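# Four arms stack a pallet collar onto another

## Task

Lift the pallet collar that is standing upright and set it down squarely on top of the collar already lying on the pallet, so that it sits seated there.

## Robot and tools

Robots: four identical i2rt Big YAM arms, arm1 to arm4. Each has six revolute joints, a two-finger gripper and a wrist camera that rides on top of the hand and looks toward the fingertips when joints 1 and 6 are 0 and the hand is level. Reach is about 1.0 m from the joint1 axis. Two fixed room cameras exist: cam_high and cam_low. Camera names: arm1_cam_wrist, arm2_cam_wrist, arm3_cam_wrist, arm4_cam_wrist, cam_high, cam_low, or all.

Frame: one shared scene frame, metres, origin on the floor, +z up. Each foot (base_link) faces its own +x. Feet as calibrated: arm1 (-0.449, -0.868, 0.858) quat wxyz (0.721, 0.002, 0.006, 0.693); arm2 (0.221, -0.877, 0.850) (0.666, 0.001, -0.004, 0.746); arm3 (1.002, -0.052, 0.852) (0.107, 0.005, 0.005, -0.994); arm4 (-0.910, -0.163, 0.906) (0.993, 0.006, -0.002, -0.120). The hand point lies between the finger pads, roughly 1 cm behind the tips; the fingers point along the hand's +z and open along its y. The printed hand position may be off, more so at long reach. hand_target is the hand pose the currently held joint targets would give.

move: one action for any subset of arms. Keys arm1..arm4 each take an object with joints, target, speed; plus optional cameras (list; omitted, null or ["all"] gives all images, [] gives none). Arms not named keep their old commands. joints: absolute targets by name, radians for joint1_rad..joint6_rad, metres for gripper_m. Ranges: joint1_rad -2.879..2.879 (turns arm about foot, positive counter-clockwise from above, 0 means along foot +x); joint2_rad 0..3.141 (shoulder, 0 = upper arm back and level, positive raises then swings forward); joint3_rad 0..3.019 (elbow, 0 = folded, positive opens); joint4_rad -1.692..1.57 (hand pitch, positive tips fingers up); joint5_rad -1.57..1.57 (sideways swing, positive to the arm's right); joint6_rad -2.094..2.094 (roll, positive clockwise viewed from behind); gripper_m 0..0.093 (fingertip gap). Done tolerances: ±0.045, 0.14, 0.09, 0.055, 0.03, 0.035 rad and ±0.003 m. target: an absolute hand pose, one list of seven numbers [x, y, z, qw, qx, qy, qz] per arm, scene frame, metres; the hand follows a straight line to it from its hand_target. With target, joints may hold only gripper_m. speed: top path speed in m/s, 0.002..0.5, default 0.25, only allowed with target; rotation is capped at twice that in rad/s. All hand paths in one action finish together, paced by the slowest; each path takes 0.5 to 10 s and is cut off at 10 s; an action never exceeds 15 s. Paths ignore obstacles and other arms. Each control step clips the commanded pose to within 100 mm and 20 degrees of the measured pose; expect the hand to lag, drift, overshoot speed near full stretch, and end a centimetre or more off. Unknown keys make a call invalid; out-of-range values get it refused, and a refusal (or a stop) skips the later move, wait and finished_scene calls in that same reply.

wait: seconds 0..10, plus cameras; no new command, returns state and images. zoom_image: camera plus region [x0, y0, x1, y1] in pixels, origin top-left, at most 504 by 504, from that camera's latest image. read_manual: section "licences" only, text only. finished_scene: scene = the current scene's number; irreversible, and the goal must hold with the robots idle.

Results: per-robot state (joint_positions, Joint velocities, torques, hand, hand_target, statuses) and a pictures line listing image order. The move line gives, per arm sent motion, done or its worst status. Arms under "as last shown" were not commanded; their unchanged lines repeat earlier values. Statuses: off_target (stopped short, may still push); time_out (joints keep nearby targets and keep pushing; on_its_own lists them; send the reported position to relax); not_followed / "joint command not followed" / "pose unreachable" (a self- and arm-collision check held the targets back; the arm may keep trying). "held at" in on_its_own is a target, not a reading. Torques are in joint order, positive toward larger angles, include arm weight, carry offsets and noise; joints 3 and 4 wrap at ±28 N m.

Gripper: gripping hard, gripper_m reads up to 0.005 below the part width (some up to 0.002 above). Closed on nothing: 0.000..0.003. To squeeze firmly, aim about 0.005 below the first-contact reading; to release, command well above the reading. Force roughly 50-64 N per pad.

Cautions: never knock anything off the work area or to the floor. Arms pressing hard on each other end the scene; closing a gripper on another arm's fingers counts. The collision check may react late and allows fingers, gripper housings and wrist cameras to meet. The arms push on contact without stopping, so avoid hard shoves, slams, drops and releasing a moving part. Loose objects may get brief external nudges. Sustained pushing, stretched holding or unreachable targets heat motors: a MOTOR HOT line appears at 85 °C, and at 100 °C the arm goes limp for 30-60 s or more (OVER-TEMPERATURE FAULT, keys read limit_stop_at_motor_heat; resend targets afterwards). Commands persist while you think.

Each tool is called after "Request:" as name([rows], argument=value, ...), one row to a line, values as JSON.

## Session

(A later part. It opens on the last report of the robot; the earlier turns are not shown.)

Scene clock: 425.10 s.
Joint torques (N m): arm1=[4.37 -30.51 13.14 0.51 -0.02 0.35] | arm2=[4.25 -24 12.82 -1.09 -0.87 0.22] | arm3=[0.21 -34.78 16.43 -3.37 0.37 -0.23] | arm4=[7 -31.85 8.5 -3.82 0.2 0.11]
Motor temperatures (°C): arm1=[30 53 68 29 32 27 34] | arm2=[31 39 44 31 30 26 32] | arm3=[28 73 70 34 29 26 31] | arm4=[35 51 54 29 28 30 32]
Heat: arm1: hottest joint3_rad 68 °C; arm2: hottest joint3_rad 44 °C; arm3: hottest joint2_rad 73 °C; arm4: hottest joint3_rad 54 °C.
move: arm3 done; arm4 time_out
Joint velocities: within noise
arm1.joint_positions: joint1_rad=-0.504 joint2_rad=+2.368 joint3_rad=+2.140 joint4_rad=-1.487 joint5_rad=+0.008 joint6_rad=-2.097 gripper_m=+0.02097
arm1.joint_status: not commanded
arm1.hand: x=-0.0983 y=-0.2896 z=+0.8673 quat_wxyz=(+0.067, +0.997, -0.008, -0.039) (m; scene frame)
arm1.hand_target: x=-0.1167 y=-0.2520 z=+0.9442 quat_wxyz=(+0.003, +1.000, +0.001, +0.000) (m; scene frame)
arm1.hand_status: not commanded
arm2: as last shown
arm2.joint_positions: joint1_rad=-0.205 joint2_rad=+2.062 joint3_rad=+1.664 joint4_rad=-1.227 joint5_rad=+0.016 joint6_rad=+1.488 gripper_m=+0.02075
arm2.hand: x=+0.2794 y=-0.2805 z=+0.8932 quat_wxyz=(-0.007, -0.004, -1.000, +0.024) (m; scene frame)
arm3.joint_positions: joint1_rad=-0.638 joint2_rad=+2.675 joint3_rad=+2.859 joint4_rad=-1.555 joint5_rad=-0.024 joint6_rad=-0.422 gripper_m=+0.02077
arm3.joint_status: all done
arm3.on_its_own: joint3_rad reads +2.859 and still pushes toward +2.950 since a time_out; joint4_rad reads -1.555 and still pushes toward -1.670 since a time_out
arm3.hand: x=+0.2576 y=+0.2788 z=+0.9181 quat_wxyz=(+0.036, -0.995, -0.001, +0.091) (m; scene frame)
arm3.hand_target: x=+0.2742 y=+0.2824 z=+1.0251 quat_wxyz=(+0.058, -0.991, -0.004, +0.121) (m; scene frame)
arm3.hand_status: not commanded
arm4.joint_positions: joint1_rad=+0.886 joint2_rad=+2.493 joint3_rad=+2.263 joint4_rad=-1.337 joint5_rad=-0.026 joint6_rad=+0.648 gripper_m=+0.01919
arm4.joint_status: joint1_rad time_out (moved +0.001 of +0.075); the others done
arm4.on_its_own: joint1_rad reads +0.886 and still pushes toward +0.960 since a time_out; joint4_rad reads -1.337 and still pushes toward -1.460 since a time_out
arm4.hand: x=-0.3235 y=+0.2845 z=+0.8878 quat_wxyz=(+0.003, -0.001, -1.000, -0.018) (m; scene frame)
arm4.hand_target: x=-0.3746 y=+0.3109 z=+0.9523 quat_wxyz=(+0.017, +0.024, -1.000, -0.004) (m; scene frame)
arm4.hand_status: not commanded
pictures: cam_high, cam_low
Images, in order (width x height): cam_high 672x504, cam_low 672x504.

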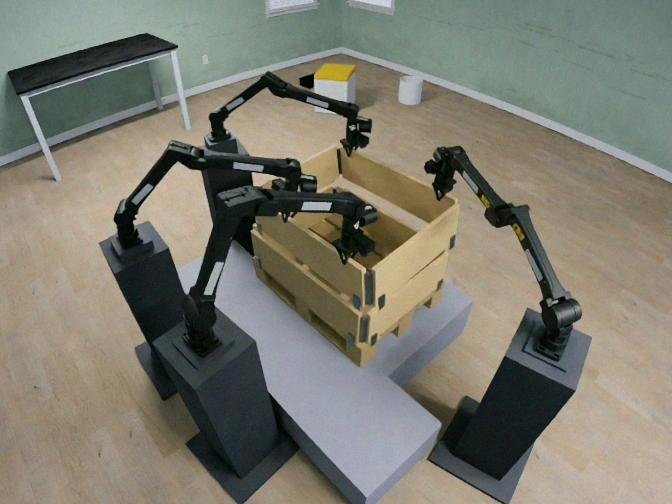

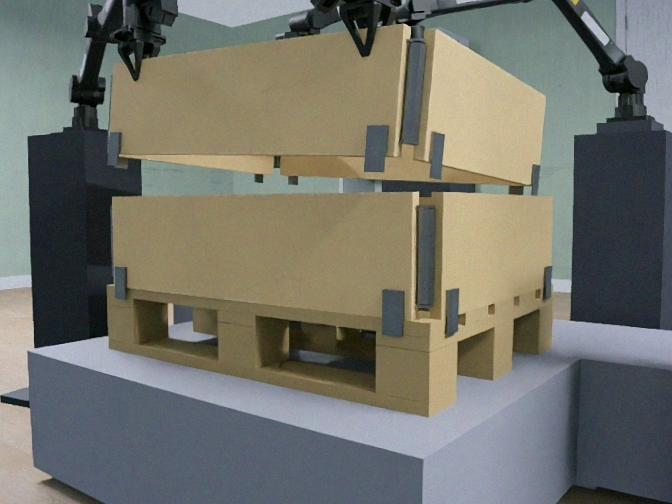

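Request:
move(arm3={"joints":{"joint2_rad":2.65}}, arm4={"joints":{"joint2_rad":2.45}}, cameras=["cam_high","cam_low","arm4_cam_wrist","arm3_cam_wrist"])

Scene clock: 428.07 s.
Joint torques (N m): arm1=[4.42 -30.39 13.7 0.36 -0.41 0.35] | arm2=[4.48 -25.05 12.72 -1.01 -0.95 0.22] | arm3=[0.21 -33.2 14.43 -3.38 0.89 -0.32] | arm4=[6.71 -30.51 8.35 -4.07 -0.18 0.05]
Motor temperatures (°C): arm1=[30 54 67 29 32 27 34] | arm2=[31 40 44 31 30 26 32] | arm3=[28 72 70 34 29 26 31] | arm4=[35 51 54 29 28 30 32]
Heat: arm1: hottest joint3_rad 67 °C; arm2: hottest joint3_rad 44 °C; arm3: hottest joint2_rad 72 °C; arm4: hottest joint3_rad 54 °C.
move: arm3 done; arm4 done
Joint velocities: within noise
arm1.joint_positions: joint1_rad=-0.504 joint2_rad=+2.368 joint3_rad=+2.134 joint4_rad=-1.485 joint5_rad=+0.020 joint6_rad=-2.097 gripper_m=+0.02049
arm1.joint_status: not commanded
arm1.hand: x=-0.0973 y=-0.2921 z=+0.8652 quat_wxyz=(+0.072, +0.997, -0.007, -0.035) (m; scene frame)
arm1.hand_target: x=-0.1166 y=-0.2522 z=+0.9442 quat_wxyz=(+0.003, +1.000, +0.001, +0.001) (m; scene frame)
arm1.hand_status: not commanded
arm2.joint_positions: joint1_rad=-0.208 joint2_rad=+2.073 joint3_rad=+1.664 joint4_rad=-1.230 joint5_rad=+0.019 joint6_rad=+1.488 gripper_m=+0.02075
arm2.joint_status: not commanded
arm2.hand: x=+0.2814 y=-0.2824 z=+0.8869 quat_wxyz=(-0.008, -0.006, -0.999, +0.031) (m; scene frame)
arm2.hand_target: x=+0.2453 y=-0.2644 z=+0.9250 quat_wxyz=(+0.000, +0.001, -1.000, +0.000) (m; scene frame)
arm2.hand_status: not commanded
arm3.joint_positions: joint1_rad=-0.637 joint2_rad=+2.727 joint3_rad=+2.883 joint4_rad=-1.555 joint5_rad=-0.037 joint6_rad=-0.415 gripper_m=+0.02077
arm3.joint_status: all done
arm3.on_its_own: joint4_rad reads -1.555 and still pushes toward -1.670 since a time_out
arm3.hand: x=+0.2562 y=+0.2763 z=+0.8871 quat_wxyz=(+0.023, -0.996, +0.002, +0.082) (m; scene frame)
arm3.hand_target: x=+0.2734 y=+0.2836 z=+0.9703 quat_wxyz=(+0.043, -0.995, -0.003, +0.090) (m; scene frame)
arm3.hand_status: not commanded
arm4.joint_positions: joint1_rad=+0.890 joint2_rad=+2.528 joint3_rad=+2.263 joint4_rad=-1.327 joint5_rad=-0.006 joint6_rad=+0.653 gripper_m=+0.01918
arm4.joint_status: all done
arm4.on_its_own: joint1_rad reads +0.890 and still pushes toward +0.960 since a time_out; joint4_rad reads -1.327 and still pushes toward -1.460 since a time_out
arm4.hand: x=-0.3260 y=+0.2821 z=+0.8626 quat_wxyz=(+0.007, -0.001, -1.000, -0.002) (m; scene frame)
arm4.hand_target: x=-0.3779 y=+0.3060 z=+0.9143 quat_wxyz=(+0.035, +0.025, -0.999, +0.018) (m; scene frame)
arm4.hand_status: not commanded
pictures: arm3_cam_wrist, arm4_cam_wrist, cam_high, cam_low
Images, in order (width x height): arm3_cam_wrist 672x504, arm4_cam_wrist 672x504, cam_high 672x504, cam_low 672x504.

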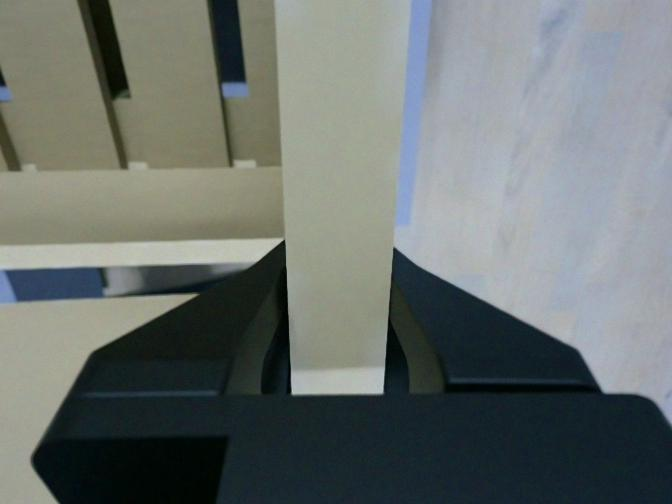

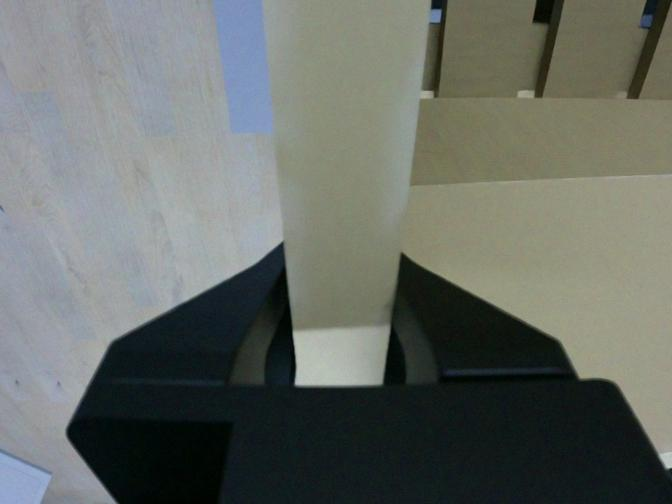

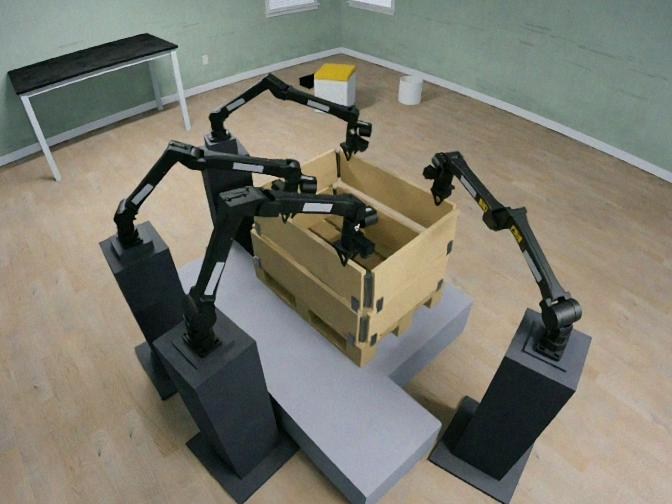

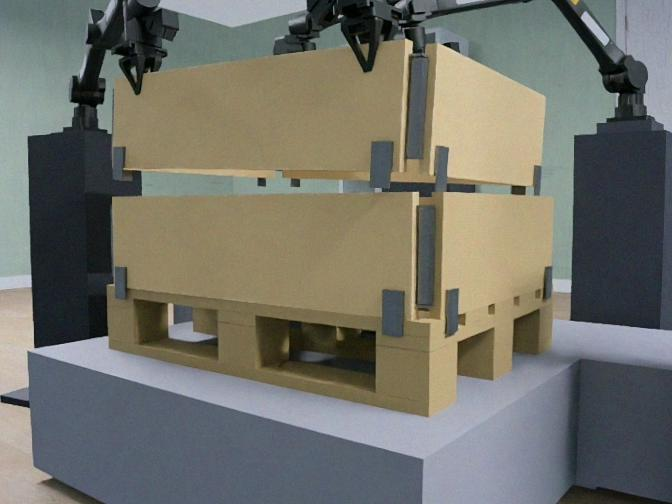

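Request:
move(arm1={"target":[-0.15,-0.245,0.935,0,1,0,0],"speed":0.1}, arm2={"target":[0.21,-0.258,0.92,0,0,1,0],"speed":0.1}, arm3={"joints":{"joint2_rad":2.67,"joint3_rad":3.0}}, arm4={"joints":{"joint1_rad":0.98,"joint2_rad":2.41,"joint3_rad":2.18}}, cameras=["cam_high","cam_low","arm4_cam_wrist","arm3_cam_wrist","arm2_cam_wrist"])

Scene clock: 444.03 s.
Joint torques (N m): arm1=[7.53 -29.92 11.43 0.05 -0.84 0.76] | arm2=[8.06 -24.41 12.36 -0.57 -1.38 0.61] | arm3=[-0.21 -33.44 15.3 -3.36 0.89 -0.34] | arm4=[8.06 -32.38 4.98 -4.44 -0.17 0.04]
Motor temperatures (°C): arm1=[30 55 64 29 32 27 34] | arm2=[31 40 44 30 30 26 32] | arm3=[28 66 70 34 29 26 31] | arm4=[35 58 51 30 28 30 32]
Heat: arm1: hottest joint3_rad 64 °C; arm2: hottest joint3_rad 44 °C; arm3: hottest joint3_rad 70 °C; arm4: hottest joint2_rad 58 °C.
move: arm1 off_target; arm2 off_target; arm3 done; arm4 time_out
Joint velocities: within noise
arm1.joint_positions: joint1_rad=-0.502 joint2_rad=+2.320 joint3_rad=+2.045 joint4_rad=-1.393 joint5_rad=+0.020 joint6_rad=-2.097 gripper_m=+0.01979
arm1.joint_status: not commanded
arm1.hand: x=-0.0998 y=-0.2928 z=+0.8642 quat_wxyz=(+0.049, +0.999, -0.006, -0.021) (m; scene frame)
arm1.hand_target: x=-0.1495 y=-0.2482 z=+0.9326 quat_wxyz=(-0.007, +1.000, +0.002, -0.002) (m; scene frame)
arm1.hand_status: off_target (0.099 m and 6.2 deg from the pose sent, 0.099 m and 9.2 deg at the start; pose on its path clipped on 3 of 52 steps)
arm2.joint_positions: joint1_rad=-0.201 joint2_rad=+2.073 joint3_rad=+1.664 joint4_rad=-1.232 joint5_rad=+0.022 joint6_rad=+1.497 gripper_m=+0.02075
arm2.joint_status: not commanded
arm2.hand: x=+0.2780 y=-0.2825 z=+0.8869 quat_wxyz=(-0.010, -0.007, -0.999, +0.032) (m; scene frame)
arm2.hand_target: x=+0.2115 y=-0.2636 z=+0.9196 quat_wxyz=(+0.004, +0.002, -1.000, +0.000) (m; scene frame)
arm2.hand_status: off_target (0.079 m and 3.9 deg from the pose sent, 0.082 m and 3.7 deg at the start)
arm3.joint_positions: joint1_rad=-0.634 joint2_rad=+2.746 joint3_rad=+2.923 joint4_rad=-1.557 joint5_rad=-0.037 joint6_rad=-0.412 gripper_m=+0.02077
arm3.joint_status: all done
arm3.on_its_own: joint4_rad reads -1.557 and still pushes toward -1.670 since a time_out
arm3.hand: x=+0.2506 y=+0.2757 z=+0.8882 quat_wxyz=(+0.027, -0.996, +0.001, +0.090) (m; scene frame)
arm3.hand_target: x=+0.2682 y=+0.2857 z=+0.9755 quat_wxyz=(+0.049, -0.993, -0.003, +0.103) (m; scene frame)
arm3.hand_status: not commanded
arm4.joint_positions: joint1_rad=+0.893 joint2_rad=+2.513 joint3_rad=+2.231 joint4_rad=-1.320 joint5_rad=-0.006 joint6_rad=+0.656 gripper_m=+0.01918
arm4.joint_status: joint1_rad time_out (moved +0.004 of +0.090); the others done
arm4.on_its_own: joint1_rad reads +0.893 and still pushes toward +0.980 since a time_out; joint4_rad reads -1.320 and still pushes toward -1.460 since a time_out
arm4.hand: x=-0.3327 y=+0.2801 z=+0.8613 quat_wxyz=(+0.011, -0.001, -1.000, +0.001) (m; scene frame)
arm4.hand_target: x=-0.4002 y=+0.3047 z=+0.9171 quat_wxyz=(+0.045, +0.035, -0.998, +0.028) (m; scene frame)
arm4.hand_status: not commanded
pictures: arm2_cam_wrist, arm3_cam_wrist, arm4_cam_wrist, cam_high, cam_low
Images, in order (width x height): arm2_cam_wrist 672x504, arm3_cam_wrist 672x504, arm4_cam_wrist 672x504, cam_high 672x504, cam_low 672x504.

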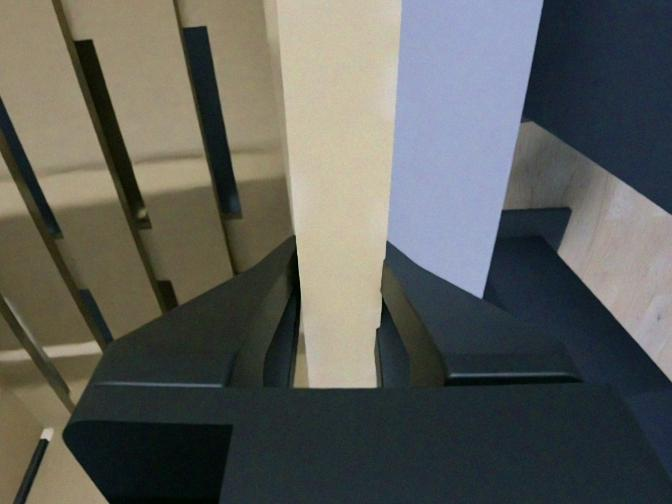

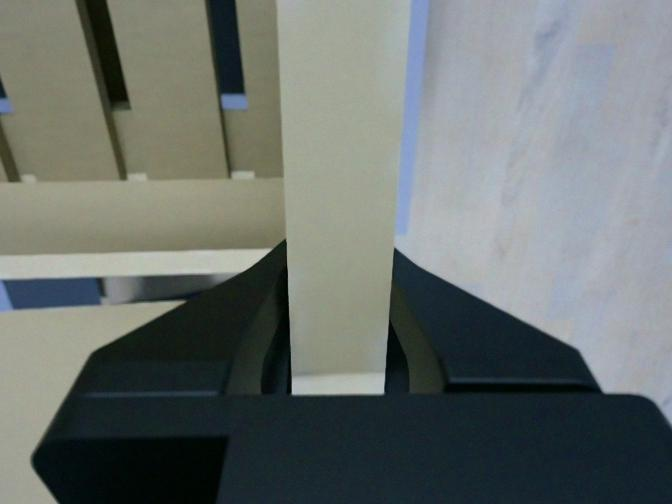

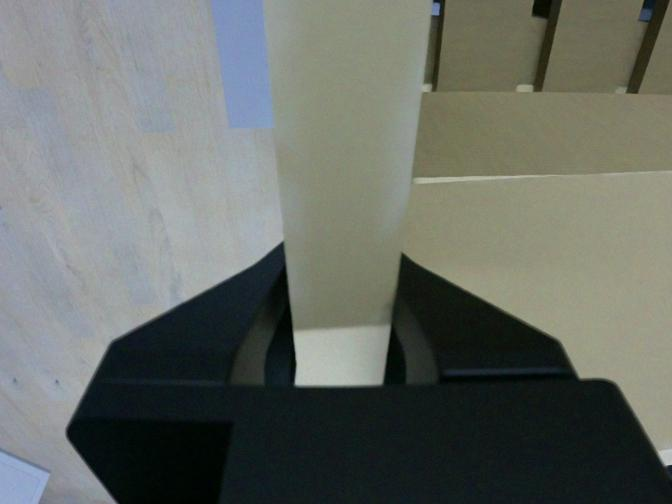

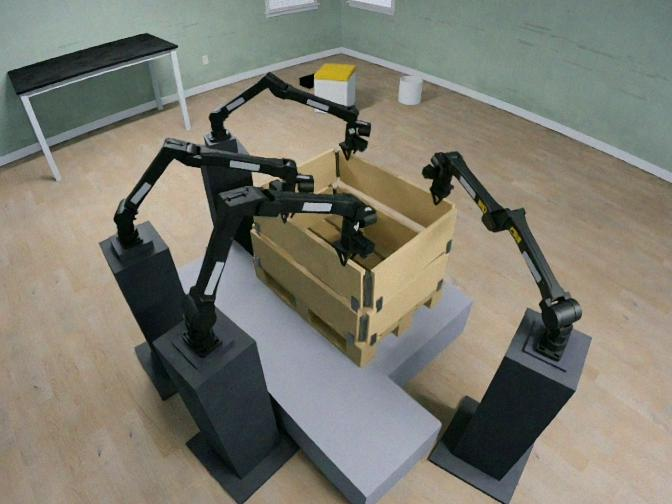

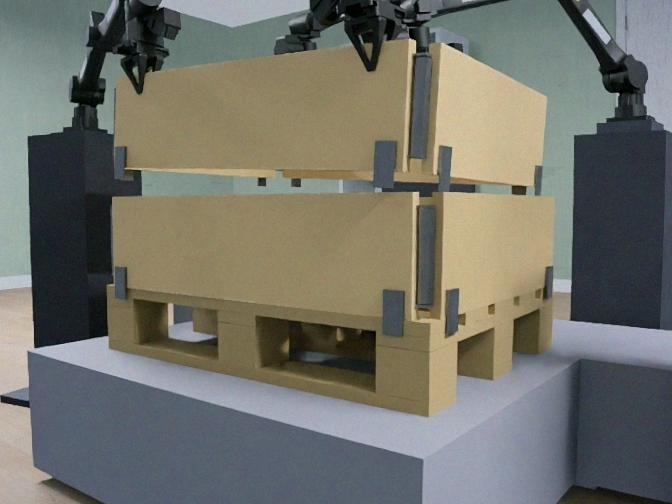

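Request:
move(arm1={"joints":{"joint1_rad":-0.37}}, arm2={"joints":{"joint1_rad":-0.06}}, cameras=["cam_high","cam_low","arm4_cam_wrist"])

Scene clock: 451.23 s.
Joint torques (N m): arm1=[10.64 -29.74 11.44 0.06 -0.98 0.76] | arm2=[10.58 -24.47 12.37 -0.58 -1.87 0.58] | arm3=[-0.15 -33.38 15.28 -3.37 0.9 -0.33] | arm4=[8 -32.26 4.96 -4.49 -0.16 0.04]
Motor temperatures (°C): arm1=[31 54 62 29 33 27 34] | arm2=[31 40 44 30 31 26 32] | arm3=[28 66 72 34 30 26 31] | arm4=[35 60 50 30 28 30 32]
Heat: arm1: hottest joint3_rad 62 °C; arm2: hottest joint3_rad 44 °C; arm3: hottest joint3_rad 72 °C; arm4: hottest joint2_rad 60 °C.
move: arm1 time_out; arm2 time_out
Joint velocities: within noise
arm1.joint_positions: joint1_rad=-0.498 joint2_rad=+2.319 joint3_rad=+2.045 joint4_rad=-1.393 joint5_rad=+0.023 joint6_rad=-2.097 gripper_m=+0.01979
arm1.joint_status: joint1_rad time_out (moved +0.003 of +0.132)
arm1.on_its_own: joint1_rad reads -0.498 and still pushes toward -0.370 since a time_out; joint6_rad reads -2.097 and still pushes toward -2.023 since a time_out
arm1.hand: x=-0.1013 y=-0.2918 z=+0.8644 quat_wxyz=(+0.050, +0.999, -0.004, -0.020) (m; scene frame)
arm1.hand_target: x=-0.1753 y=-0.2364 z=+0.9327 quat_wxyz=(-0.007, +1.000, +0.022, -0.002) (m; scene frame)
arm1.hand_status: not commanded
arm2.joint_positions: joint1_rad=-0.195 joint2_rad=+2.073 joint3_rad=+1.664 joint4_rad=-1.232 joint5_rad=+0.034 joint6_rad=+1.500 gripper_m=+0.02075
arm2.joint_status: joint1_rad time_out (moved +0.006 of +0.141)
arm2.on_its_own: joint1_rad reads -0.195 and still pushes toward -0.060 since a time_out; joint5_rad reads +0.034 and still pushes toward -0.011 since a time_out; joint6_rad reads +1.500 and still pushes toward +1.580 since a time_out
arm2.hand: x=+0.2765 y=-0.2823 z=+0.8870 quat_wxyz=(-0.016, -0.005, -0.999, +0.032) (m; scene frame)
arm2.hand_target: x=+0.1874 y=-0.2644 z=+0.9195 quat_wxyz=(+0.003, +0.022, -1.000, +0.000) (m; scene frame)
arm2.hand_status: not commanded
arm3, arm4: as last shown
arm3.on_its_own: joint4_rad reads -1.557 and still pushes toward -1.670 since a time_out
arm3.hand: x=+0.2505 y=+0.2757 z=+0.8884 quat_wxyz=(+0.027, -0.996, +0.001, +0.090) (m; scene frame)
arm3.hand_target: x=+0.2682 y=+0.2857 z=+0.9754 quat_wxyz=(+0.049, -0.993, -0.003, +0.103) (m; scene frame)
arm4.on_its_own: joint1_rad reads +0.893 and still pushes toward +0.980 since a time_out; joint4_rad reads -1.320 and still pushes toward -1.460 since a time_out
arm4.hand_target: x=-0.4004 y=+0.3045 z=+0.9171 quat_wxyz=(+0.046, +0.035, -0.998, +0.028) (m; scene frame)
pictures: arm4_cam_wrist, cam_high, cam_low
Images, in order (width x height): arm4_cam_wrist 672x504, cam_high 672x504, cam_low 672x504.

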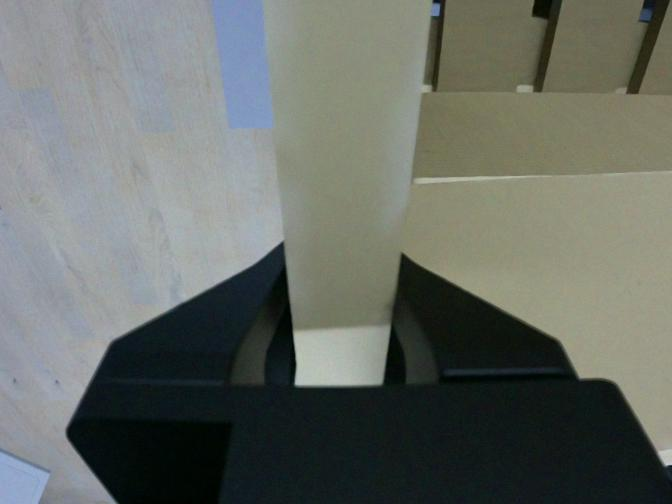

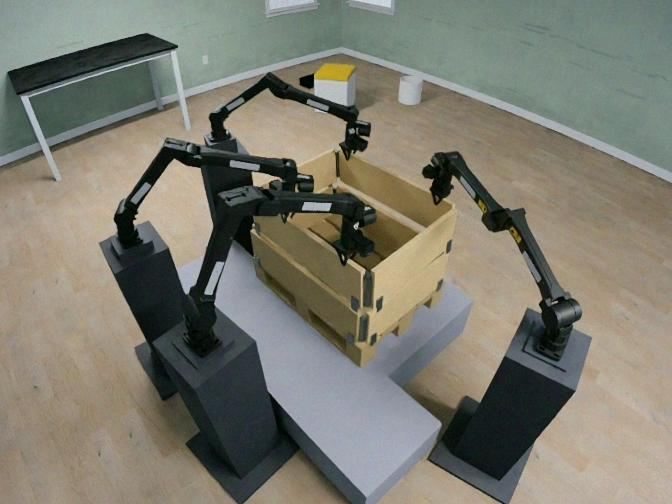

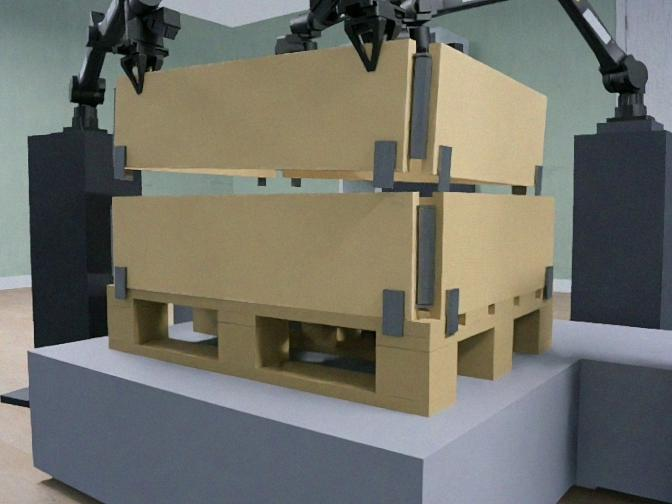

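Request:
move(arm1={"joints":{"joint1_rad":-0.28,"joint6_rad":-2.09}}, arm2={"joints":{"joint1_rad":0.04}}, cameras=["cam_low","arm4_cam_wrist"])

Scene clock: 455.63 s.
Joint torques (N m): arm1=[16.79 -29.51 11.73 0.05 -1.71 0.08] | arm2=[16.91 -23.88 12.42 -0.55 -3.09 0.54] | arm3=[-0.21 -33.44 14.71 -3.33 0.9 -0.33] | arm4=[8 -32.15 5.14 -4.46 -0.18 0.04]
Motor temperatures (°C): arm1=[31 54 61 29 34 27 34] | arm2=[31 40 44 30 33 27 32] | arm3=[28 66 72 34 30 26 31] | arm4=[35 60 50 30 28 30 32]
Heat: arm1: hottest joint3_rad 61 °C; arm2: hottest joint3_rad 44 °C; arm3: hottest joint3_rad 72 °C; arm4: hottest joint2_rad 60 °C.
move: arm1 time_out; arm2 time_out
Joint velocities: within noise
arm1.joint_positions: joint1_rad=-0.485 joint2_rad=+2.315 joint3_rad=+2.042 joint4_rad=-1.395 joint5_rad=+0.046 joint6_rad=-2.097 gripper_m=+0.01979
arm1.joint_status: joint1_rad time_out (moved +0.013 of +0.218); the others done
arm1.on_its_own: joint1_rad reads -0.485 and still pushes toward -0.280 since a time_out; joint5_rad reads +0.046 and still pushes toward -0.001 since a time_out
arm1.hand: x=-0.1059 y=-0.2901 z=+0.8663 quat_wxyz=(+0.056, +0.998, +0.003, -0.010) (m; scene frame)
arm1.hand_target: x=-0.2330 y=-0.2148 z=+0.9332 quat_wxyz=(-0.006, +0.995, +0.100, -0.002) (m; scene frame)
arm1.hand_status: not commanded
arm2.joint_positions: joint1_rad=-0.176 joint2_rad=+2.067 joint3_rad=+1.664 joint4_rad=-1.232 joint5_rad=+0.063 joint6_rad=+1.505 gripper_m=+0.02075
arm2.joint_status: joint1_rad time_out (moved +0.019 of +0.235)
arm2.on_its_own: joint1_rad reads -0.176 and still pushes toward +0.040 since a time_out; joint5_rad reads +0.063 and still pushes toward -0.011 since a time_out; joint6_rad reads +1.505 and still pushes toward +1.580 since a time_out
arm2.hand: x=+0.2704 y=-0.2811 z=+0.8907 quat_wxyz=(-0.031, +0.002, -0.999, +0.030) (m; scene frame)
arm2.hand_target: x=+0.1265 y=-0.2709 z=+0.9191 quat_wxyz=(+0.002, +0.072, -0.997, +0.001) (m; scene frame)
arm2.hand_status: not commanded
arm3.joint_positions: joint1_rad=-0.634 joint2_rad=+2.746 joint3_rad=+2.931 joint4_rad=-1.557 joint5_rad=-0.037 joint6_rad=-0.412 gripper_m=+0.02077
arm3.joint_status: not commanded
arm3.on_its_own: joint4_rad reads -1.557 and still pushes toward -1.670 since a time_out
arm3.hand: x=+0.2493 y=+0.2762 z=+0.8916 quat_wxyz=(+0.028, -0.995, +0.001, +0.094) (m; scene frame)
arm3.hand_target: x=+0.2682 y=+0.2857 z=+0.9755 quat_wxyz=(+0.049, -0.993, -0.003, +0.103) (m; scene frame)
arm3.hand_status: not commanded
arm4.joint_positions: joint1_rad=+0.894 joint2_rad=+2.511 joint3_rad=+2.229 joint4_rad=-1.320 joint5_rad=-0.006 joint6_rad=+0.656 gripper_m=+0.01918
arm4.joint_status: not commanded
arm4.on_its_own: joint1_rad reads +0.894 and still pushes toward +0.980 since a time_out; joint4_rad reads -1.320 and still pushes toward -1.460 since a time_out
arm4.hand: x=-0.3334 y=+0.2803 z=+0.8618 quat_wxyz=(+0.011, -0.001, -1.000, +0.001) (m; scene frame)
arm4.hand_target: x=-0.4005 y=+0.3046 z=+0.9171 quat_wxyz=(+0.046, +0.035, -0.998, +0.028) (m; scene frame)
arm4.hand_status: not commanded
pictures: arm4_cam_wrist, cam_low
Images, in order (width x height): arm4_cam_wrist 672x504, cam_low 672x504.

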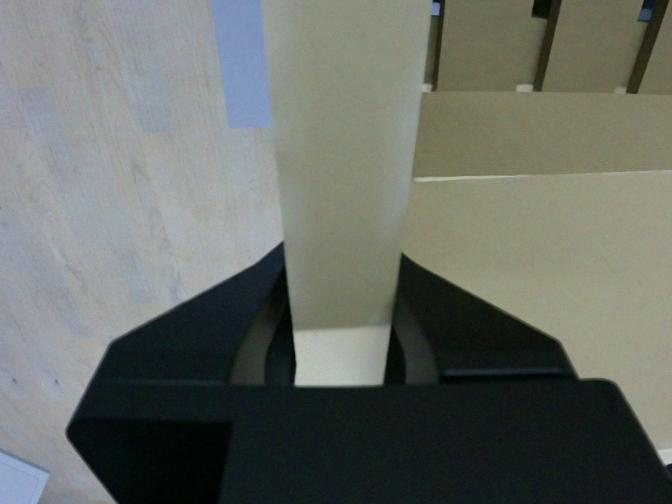

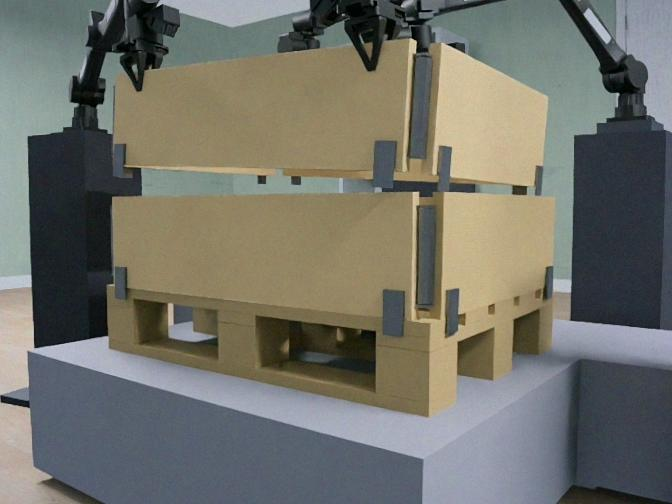

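Request:
move(cameras=["cam_high","arm2_cam_wrist"])

Request:
zoom_image(camera="cam_high", region=[300, 220, 480, 370])

Scene clock: 462.30 s.
Joint torques (N m): arm1=[16.79 -29.45 11.73 0.06 -1.71 0.08] | arm2=[16.91 -23.88 12.41 -0.57 -3.09 0.54] | arm3=[-0.21 -33.49 14.69 -3.33 0.9 -0.33] | arm4=[7.94 -32.09 5.18 -4.46 -0.18 0.04]
Motor temperatures (°C): arm1=[32 53 59 29 36 27 34] | arm2=[32 42 43 30 36 27 32] | arm3=[28 67 72 34 30 26 31] | arm4=[35 57 49 30 28 30 32]
Heat: arm1: hottest joint3_rad 59 °C; arm2: hottest joint3_rad 43 °C; arm3: hottest joint3_rad 72 °C; arm4: hottest joint2_rad 57 °C.
Joint velocities: within noise
arm1.joint_positions: joint1_rad=-0.485 joint2_rad=+2.315 joint3_rad=+2.042 joint4_rad=-1.395 joint5_rad=+0.046 joint6_rad=-2.097 gripper_m=+0.01979
arm1.joint_status: joint1_rad time_out (moved +0.013 of +0.218); the others done
arm1.on_its_own: joint1_rad reads -0.485 and still pushes toward -0.280 since a time_out; joint5_rad reads +0.046 and still pushes toward -0.001 since a time_out
arm1.hand: x=-0.1059 y=-0.2901 z=+0.8663 quat_wxyz=(+0.056, +0.998, +0.003, -0.010) (m; scene frame)
arm1.hand_target: x=-0.2330 y=-0.2148 z=+0.9332 quat_wxyz=(-0.006, +0.995, +0.100, -0.002) (m; scene frame)
arm1.hand_status: not commanded
arm2.joint_positions: joint1_rad=-0.176 joint2_rad=+2.067 joint3_rad=+1.664 joint4_rad=-1.232 joint5_rad=+0.063 joint6_rad=+1.505 gripper_m=+0.02075
arm2.joint_status: joint1_rad time_out (moved +0.019 of +0.235)
arm2.on_its_own: joint1_rad reads -0.176 and still pushes toward +0.040 since a time_out; joint5_rad reads +0.063 and still pushes toward -0.011 since a time_out; joint6_rad reads +1.505 and still pushes toward +1.580 since a time_out
arm2.hand: x=+0.2704 y=-0.2811 z=+0.8907 quat_wxyz=(-0.031, +0.002, -0.999, +0.030) (m; scene frame)
arm2.hand_target: x=+0.1265 y=-0.2709 z=+0.9191 quat_wxyz=(+0.002, +0.072, -0.997, +0.001) (m; scene frame)
arm2.hand_status: not commanded
arm3.joint_positions: joint1_rad=-0.634 joint2_rad=+2.746 joint3_rad=+2.931 joint4_rad=-1.557 joint5_rad=-0.037 joint6_rad=-0.412 gripper_m=+0.02077
arm3.joint_status: not commanded
arm3.on_its_own: joint4_rad reads -1.557 and still pushes toward -1.670 since a time_out
arm3.hand: x=+0.2493 y=+0.2762 z=+0.8916 quat_wxyz=(+0.028, -0.995, +0.001, +0.094) (m; scene frame)
arm3.hand_target: x=+0.2682 y=+0.2857 z=+0.9755 quat_wxyz=(+0.049, -0.993, -0.003, +0.103) (m; scene frame)
arm3.hand_status: not commanded
arm4.joint_positions: joint1_rad=+0.894 joint2_rad=+2.511 joint3_rad=+2.229 joint4_rad=-1.320 joint5_rad=-0.006 joint6_rad=+0.656 gripper_m=+0.01918
arm4.joint_status: not commanded
arm4.on_its_own: joint1_rad reads +0.894 and still pushes toward +0.980 since a time_out; joint4_rad reads -1.320 and still pushes toward -1.460 since a time_out
arm4.hand: x=-0.3334 y=+0.2803 z=+0.8618 quat_wxyz=(+0.011, -0.001, -1.000, +0.001) (m; scene frame)
arm4.hand_target: x=-0.4005 y=+0.3046 z=+0.9171 quat_wxyz=(+0.046, +0.035, -0.998, +0.028) (m; scene frame)
arm4.hand_status: not commanded
pictures: arm2_cam_wrist, cam_high
Images, in order (width x height): arm2_cam_wrist 672x504, cam_high 672x504.

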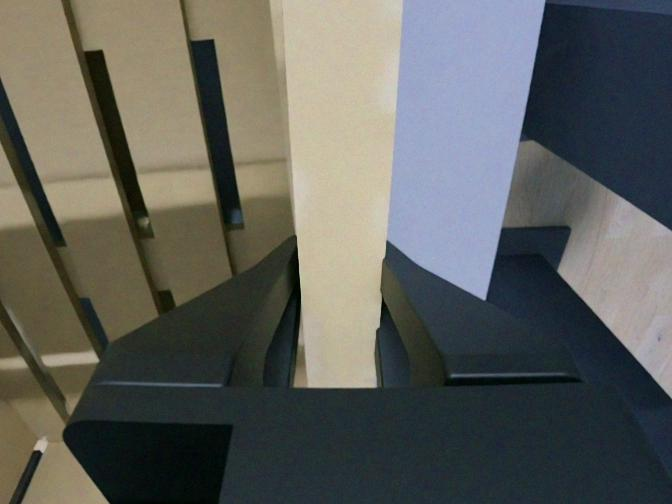

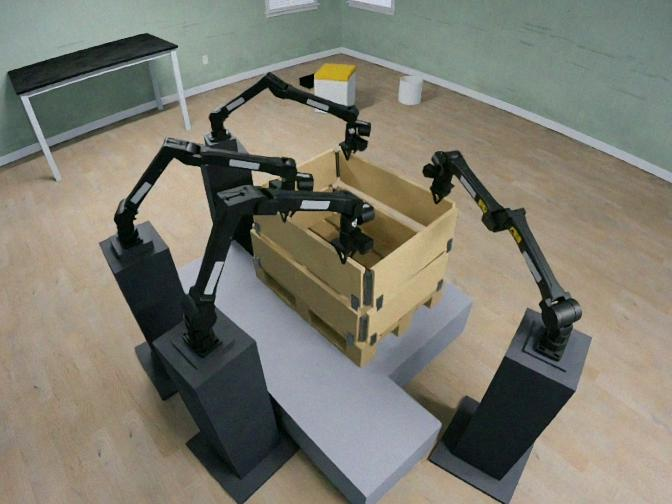

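Scaled by 2.800 from the camera's 672x504 image, which has a finer 960x720 frame.

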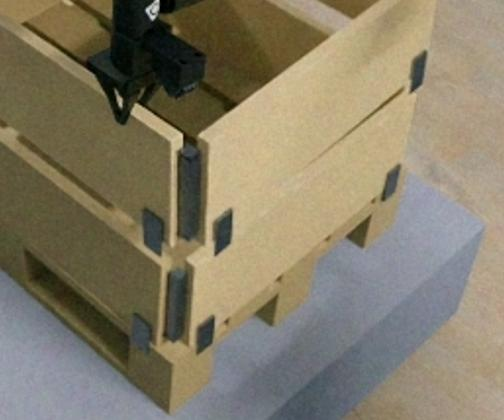

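Request:
move(arm1={"joints":{"joint1_rad":-0.40,"joint2_rad":2.15}}, arm2={"joints":{"joint1_rad":-0.10,"joint2_rad":1.88}}, cameras=["cam_low","arm4_cam_wrist","arm3_cam_wrist","cam_high"])

Scene clock: 477.50 s.
Joint torques (N m): arm1=[7.12 -32.56 13.64 -0.1 -1.38 0.08] | arm2=[6.18 -32.44 13.67 -0.51 -2.37 0.4] | arm3=[-0.26 -33.03 13.27 -2.92 1.03 -0.36] | arm4=[7.65 -31.74 5.71 -4.48 -0.39 -0.01]
Motor temperatures (°C): arm1=[33 54 57 29 38 27 34] | arm2=[33 44 43 30 41 27 32] | arm3=[28 68 71 34 30 26 31] | arm4=[35 53 47 30 28 29 32]
Heat: arm1: hottest joint3_rad 57 °C; arm2: hottest joint2_rad 44 °C; arm3: hottest joint3_rad 71 °C; arm4: hottest joint2_rad 53 °C.
move: arm1 time_out; arm2 time_out
Joint velocities: within noise
arm1.joint_positions: joint1_rad=-0.485 joint2_rad=+2.282 joint3_rad=+2.022 joint4_rad=-1.396 joint5_rad=+0.035 joint6_rad=-2.097 gripper_m=+0.01968
arm1.joint_status: joint1_rad time_out (moved +0.000 of +0.085); the others done
arm1.on_its_own: joint1_rad reads -0.485 and still pushes toward -0.400 since a time_out; joint5_rad reads +0.035 and still pushes toward -0.001 since a time_out
arm1.hand: x=-0.1092 y=-0.2925 z=+0.8810 quat_wxyz=(+0.048, +0.999, +0.002, -0.012) (m; scene frame)
arm1.hand_target: x=-0.1558 y=-0.2445 z=+0.9834 quat_wxyz=(-0.037, +0.998, +0.040, +0.014) (m; scene frame)
arm1.hand_status: not commanded
arm2.joint_positions: joint1_rad=-0.177 joint2_rad=+2.010 joint3_rad=+1.652 joint4_rad=-1.237 joint5_rad=+0.045 joint6_rad=+1.520 gripper_m=+0.02025
arm2.joint_status: joint1_rad time_out (moved -0.001 of +0.076); the others done
arm2.on_its_own: joint1_rad reads -0.177 and still pushes toward -0.100 since a time_out; joint5_rad reads +0.045 and still pushes toward -0.011 since a time_out; joint6_rad reads +1.520 and still pushes toward +1.580 since a time_out
arm2.hand: x=+0.2675 y=-0.2826 z=+0.9189 quat_wxyz=(-0.024, -0.007, -1.000, +0.010) (m; scene frame)
arm2.hand_target: x=+0.2112 y=-0.2627 z=+1.0166 quat_wxyz=(+0.004, +0.002, -0.997, -0.079) (m; scene frame)
arm2.hand_status: not commanded
arm3.joint_positions: joint1_rad=-0.633 joint2_rad=+2.742 joint3_rad=+2.948 joint4_rad=-1.568 joint5_rad=-0.042 joint6_rad=-0.409 gripper_m=+0.02079
arm3.joint_status: not commanded
arm3.on_its_own: joint4_rad reads -1.568 and still pushes toward -1.670 since a time_out
arm3.hand: x=+0.2480 y=+0.2751 z=+0.9019 quat_wxyz=(+0.028, -0.995, +0.002, +0.100) (m; scene frame)
arm3.hand_target: x=+0.2682 y=+0.2855 z=+0.9756 quat_wxyz=(+0.048, -0.993, -0.003, +0.103) (m; scene frame)
arm3.hand_status: not commanded
arm4.joint_positions: joint1_rad=+0.897 joint2_rad=+2.506 joint3_rad=+2.222 joint4_rad=-1.320 joint5_rad=+0.000 joint6_rad=+0.665 gripper_m=+0.01918
arm4.joint_status: not commanded
arm4.on_its_own: joint1_rad reads +0.897 and still pushes toward +0.980 since a time_out; joint4_rad reads -1.320 and still pushes toward -1.460 since a time_out
arm4.hand: x=-0.3351 y=+0.2804 z=+0.8633 quat_wxyz=(+0.010, -0.004, -1.000, +0.004) (m; scene frame)
arm4.hand_target: x=-0.4004 y=+0.3045 z=+0.9171 quat_wxyz=(+0.046, +0.033, -0.998, +0.028) (m; scene frame)
arm4.hand_status: not commanded
pictures: arm3_cam_wrist, arm4_cam_wrist, cam_high, cam_low
Images, in order (width x height): arm3_cam_wrist 672x504, arm4_cam_wrist 672x504, cam_high 672x504, cam_low 672x504.

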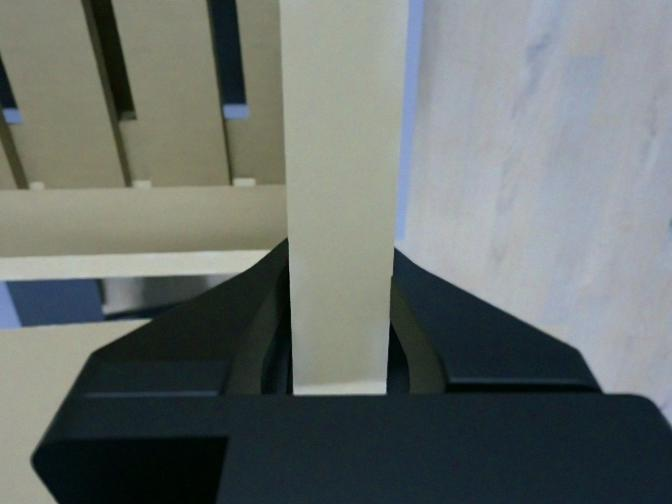

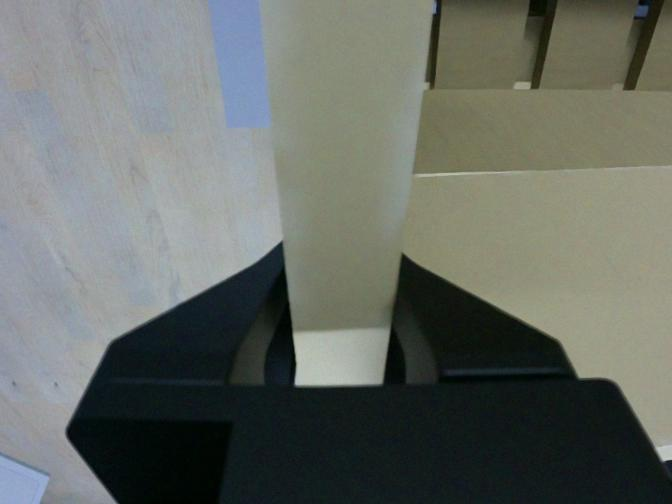

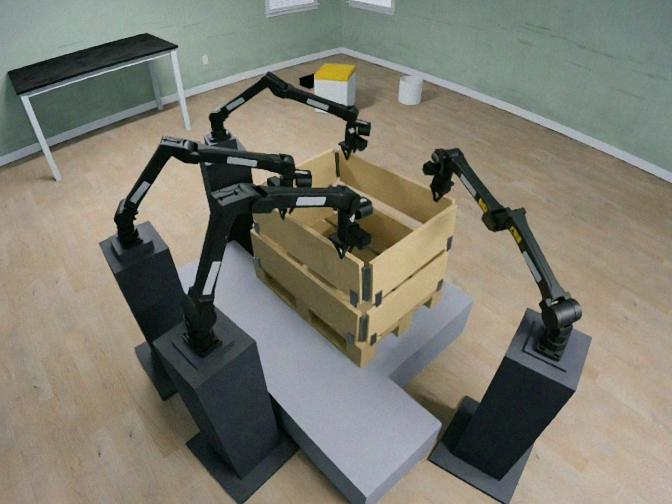

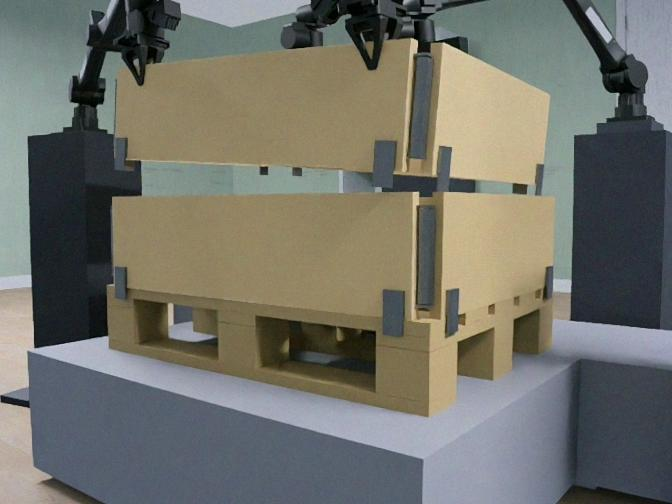

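Request:
move(arm1={"target":[-0.175,-0.225,0.955,0,1,0,0],"speed":0.1}, arm2={"target":[0.19,-0.235,0.95,0,0,1,0],"speed":0.1}, arm3={"joints":{"joint1_rad":-0.69,"joint2_rad":2.68,"joint3_rad":3.01}}, arm4={"joints":{"joint1_rad":1.07,"joint2_rad":2.38,"joint3_rad":2.17}}, cameras=["cam_high","cam_low","arm4_cam_wrist","arm3_cam_wrist"])

Scene clock: 500.67 s.
Joint torques (N m): arm1=[8.12 -25.7 17.16 -2.17 -1.3 0.84] | arm2=[8.82 -22.48 17.5 -0.42 -2.14 0.57] | arm3=[-3.37 -32.21 13.93 -2.95 1.24 -0.42] | arm4=[14.92 -33.49 5.59 -4.62 -0.76 -0.03]
Motor temperatures (°C): arm1=[32 59 57 29 38 27 34] | arm2=[32 49 45 30 40 27 32] | arm3=[28 72 65 34 31 26 32] | arm4=[35 51 45 30 29 29 33]
Heat: arm1: hottest joint2_rad 59 °C; arm2: hottest joint2_rad 49 °C; arm3: hottest joint2_rad 72 °C; arm4: hottest joint2_rad 51 °C.
move: arm1 off_target; arm2 off_target; arm3 time_out; arm4 time_out
Joint velocities: within noise
arm1.joint_positions: joint1_rad=-0.486 joint2_rad=+2.263 joint3_rad=+1.980 joint4_rad=-1.347 joint5_rad=+0.035 joint6_rad=-2.083 gripper_m=+0.01932
arm1.joint_status: not commanded
arm1.hand: x=-0.1092 y=-0.2933 z=+0.8775 quat_wxyz=(+0.037, +0.999, -0.005, -0.005) (m; scene frame)
arm1.hand_target: x=-0.1639 y=-0.2438 z=+0.9390 quat_wxyz=(-0.007, +1.000, +0.002, -0.001) (m; scene frame)
arm1.hand_status: off_target (0.123 m and 4.3 deg from the pose sent, 0.120 m and 5.7 deg at the start; pose on its path clipped on 60 of 60 steps; a joint's target at an end of its range on 3 of 60 steps)
arm2.joint_positions: joint1_rad=-0.180 joint2_rad=+2.070 joint3_rad=+1.730 joint4_rad=-1.342 joint5_rad=+0.037 joint6_rad=+1.531 gripper_m=+0.02104
arm2.joint_status: not commanded
arm2.hand: x=+0.2677 y=-0.2835 z=+0.9127 quat_wxyz=(-0.017, -0.013, -0.998, +0.053) (m; scene frame)
arm2.hand_target: x=+0.1908 y=-0.2477 z=+0.9512 quat_wxyz=(+0.004, +0.003, -1.000, +0.002) (m; scene frame)
arm2.hand_status: off_target (0.099 m and 6.6 deg from the pose sent, 0.096 m and 3.0 deg at the start; pose on its path clipped on 17 of 60 steps)
arm3.joint_positions: joint1_rad=-0.634 joint2_rad=+2.742 joint3_rad=+2.951 joint4_rad=-1.566 joint5_rad=-0.047 joint6_rad=-0.404 gripper_m=+0.02079
arm3.joint_status: joint1_rad time_out (moved -0.001 of -0.057); the others done
arm3.on_its_own: joint1_rad reads -0.634 and still pushes toward -0.690 since a time_out; joint4_rad reads -1.566 and still pushes toward -1.670 since a time_out; joint5_rad reads -0.047 and still pushes toward -0.011 since a time_out; joint6_rad reads -0.404 and still pushes toward -0.440 since a time_out
arm3.hand: x=+0.2474 y=+0.2755 z=+0.9027 quat_wxyz=(+0.027, -0.994, +0.005, +0.102) (m; scene frame)
arm3.hand_target: x=+0.2812 y=+0.3156 z=+0.9724 quat_wxyz=(+0.051, -0.993, +0.016, +0.103) (m; scene frame)
arm3.hand_status: not commanded
arm4.joint_positions: joint1_rad=+0.906 joint2_rad=+2.501 joint3_rad=+2.214 joint4_rad=-1.315 joint5_rad=+0.011 joint6_rad=+0.665 gripper_m=+0.01925
arm4.joint_status: joint1_rad time_out (moved +0.009 of +0.173); the others done
arm4.on_its_own: joint1_rad reads +0.906 and still pushes toward +1.070 since a time_out; joint4_rad reads -1.315 and still pushes toward -1.460 since a time_out
arm4.hand: x=-0.3387 y=+0.2834 z=+0.8638 quat_wxyz=(+0.006, +0.001, -1.000, +0.008) (m; scene frame)
arm4.hand_target: x=-0.4443 y=+0.3484 z=+0.9338 quat_wxyz=(+0.036, +0.079, -0.996, +0.024) (m; scene frame)
arm4.hand_status: not commanded
pictures: arm3_cam_wrist, arm4_cam_wrist, cam_high, cam_low
Images, in order (width x height): arm3_cam_wrist 672x504, arm4_cam_wrist 672x504, cam_high 672x504, cam_low 672x504.

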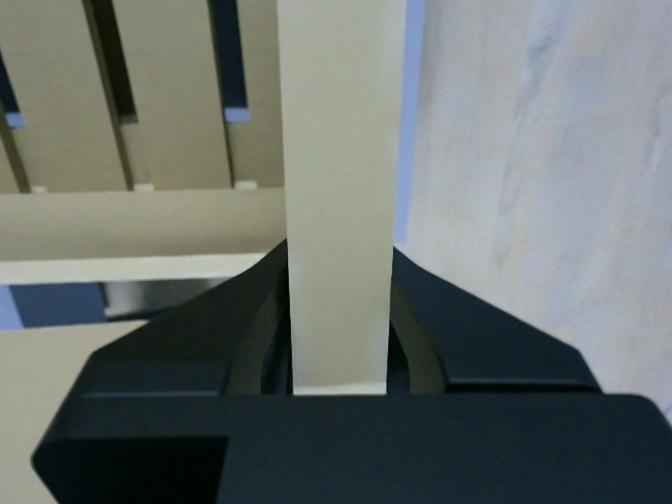

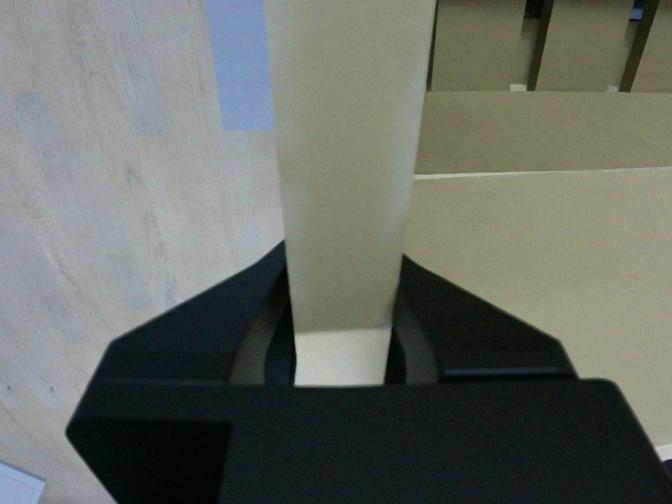

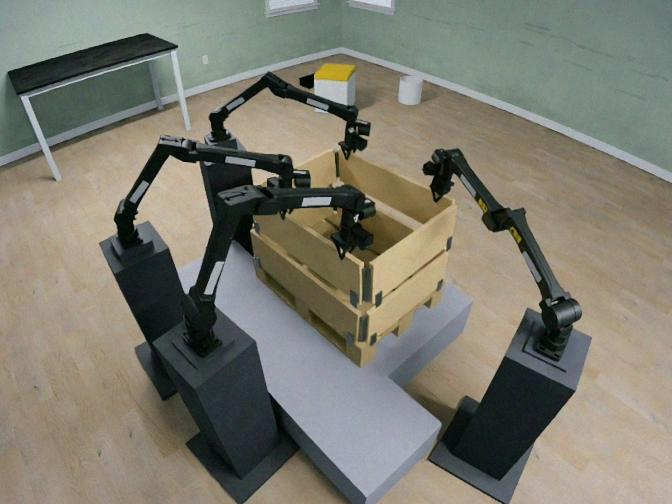

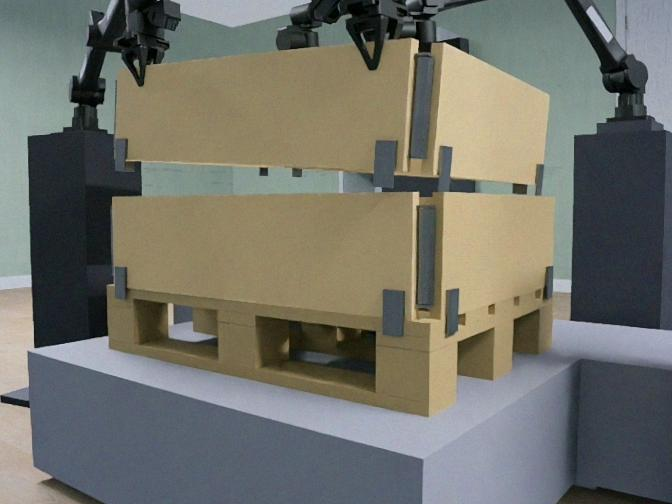

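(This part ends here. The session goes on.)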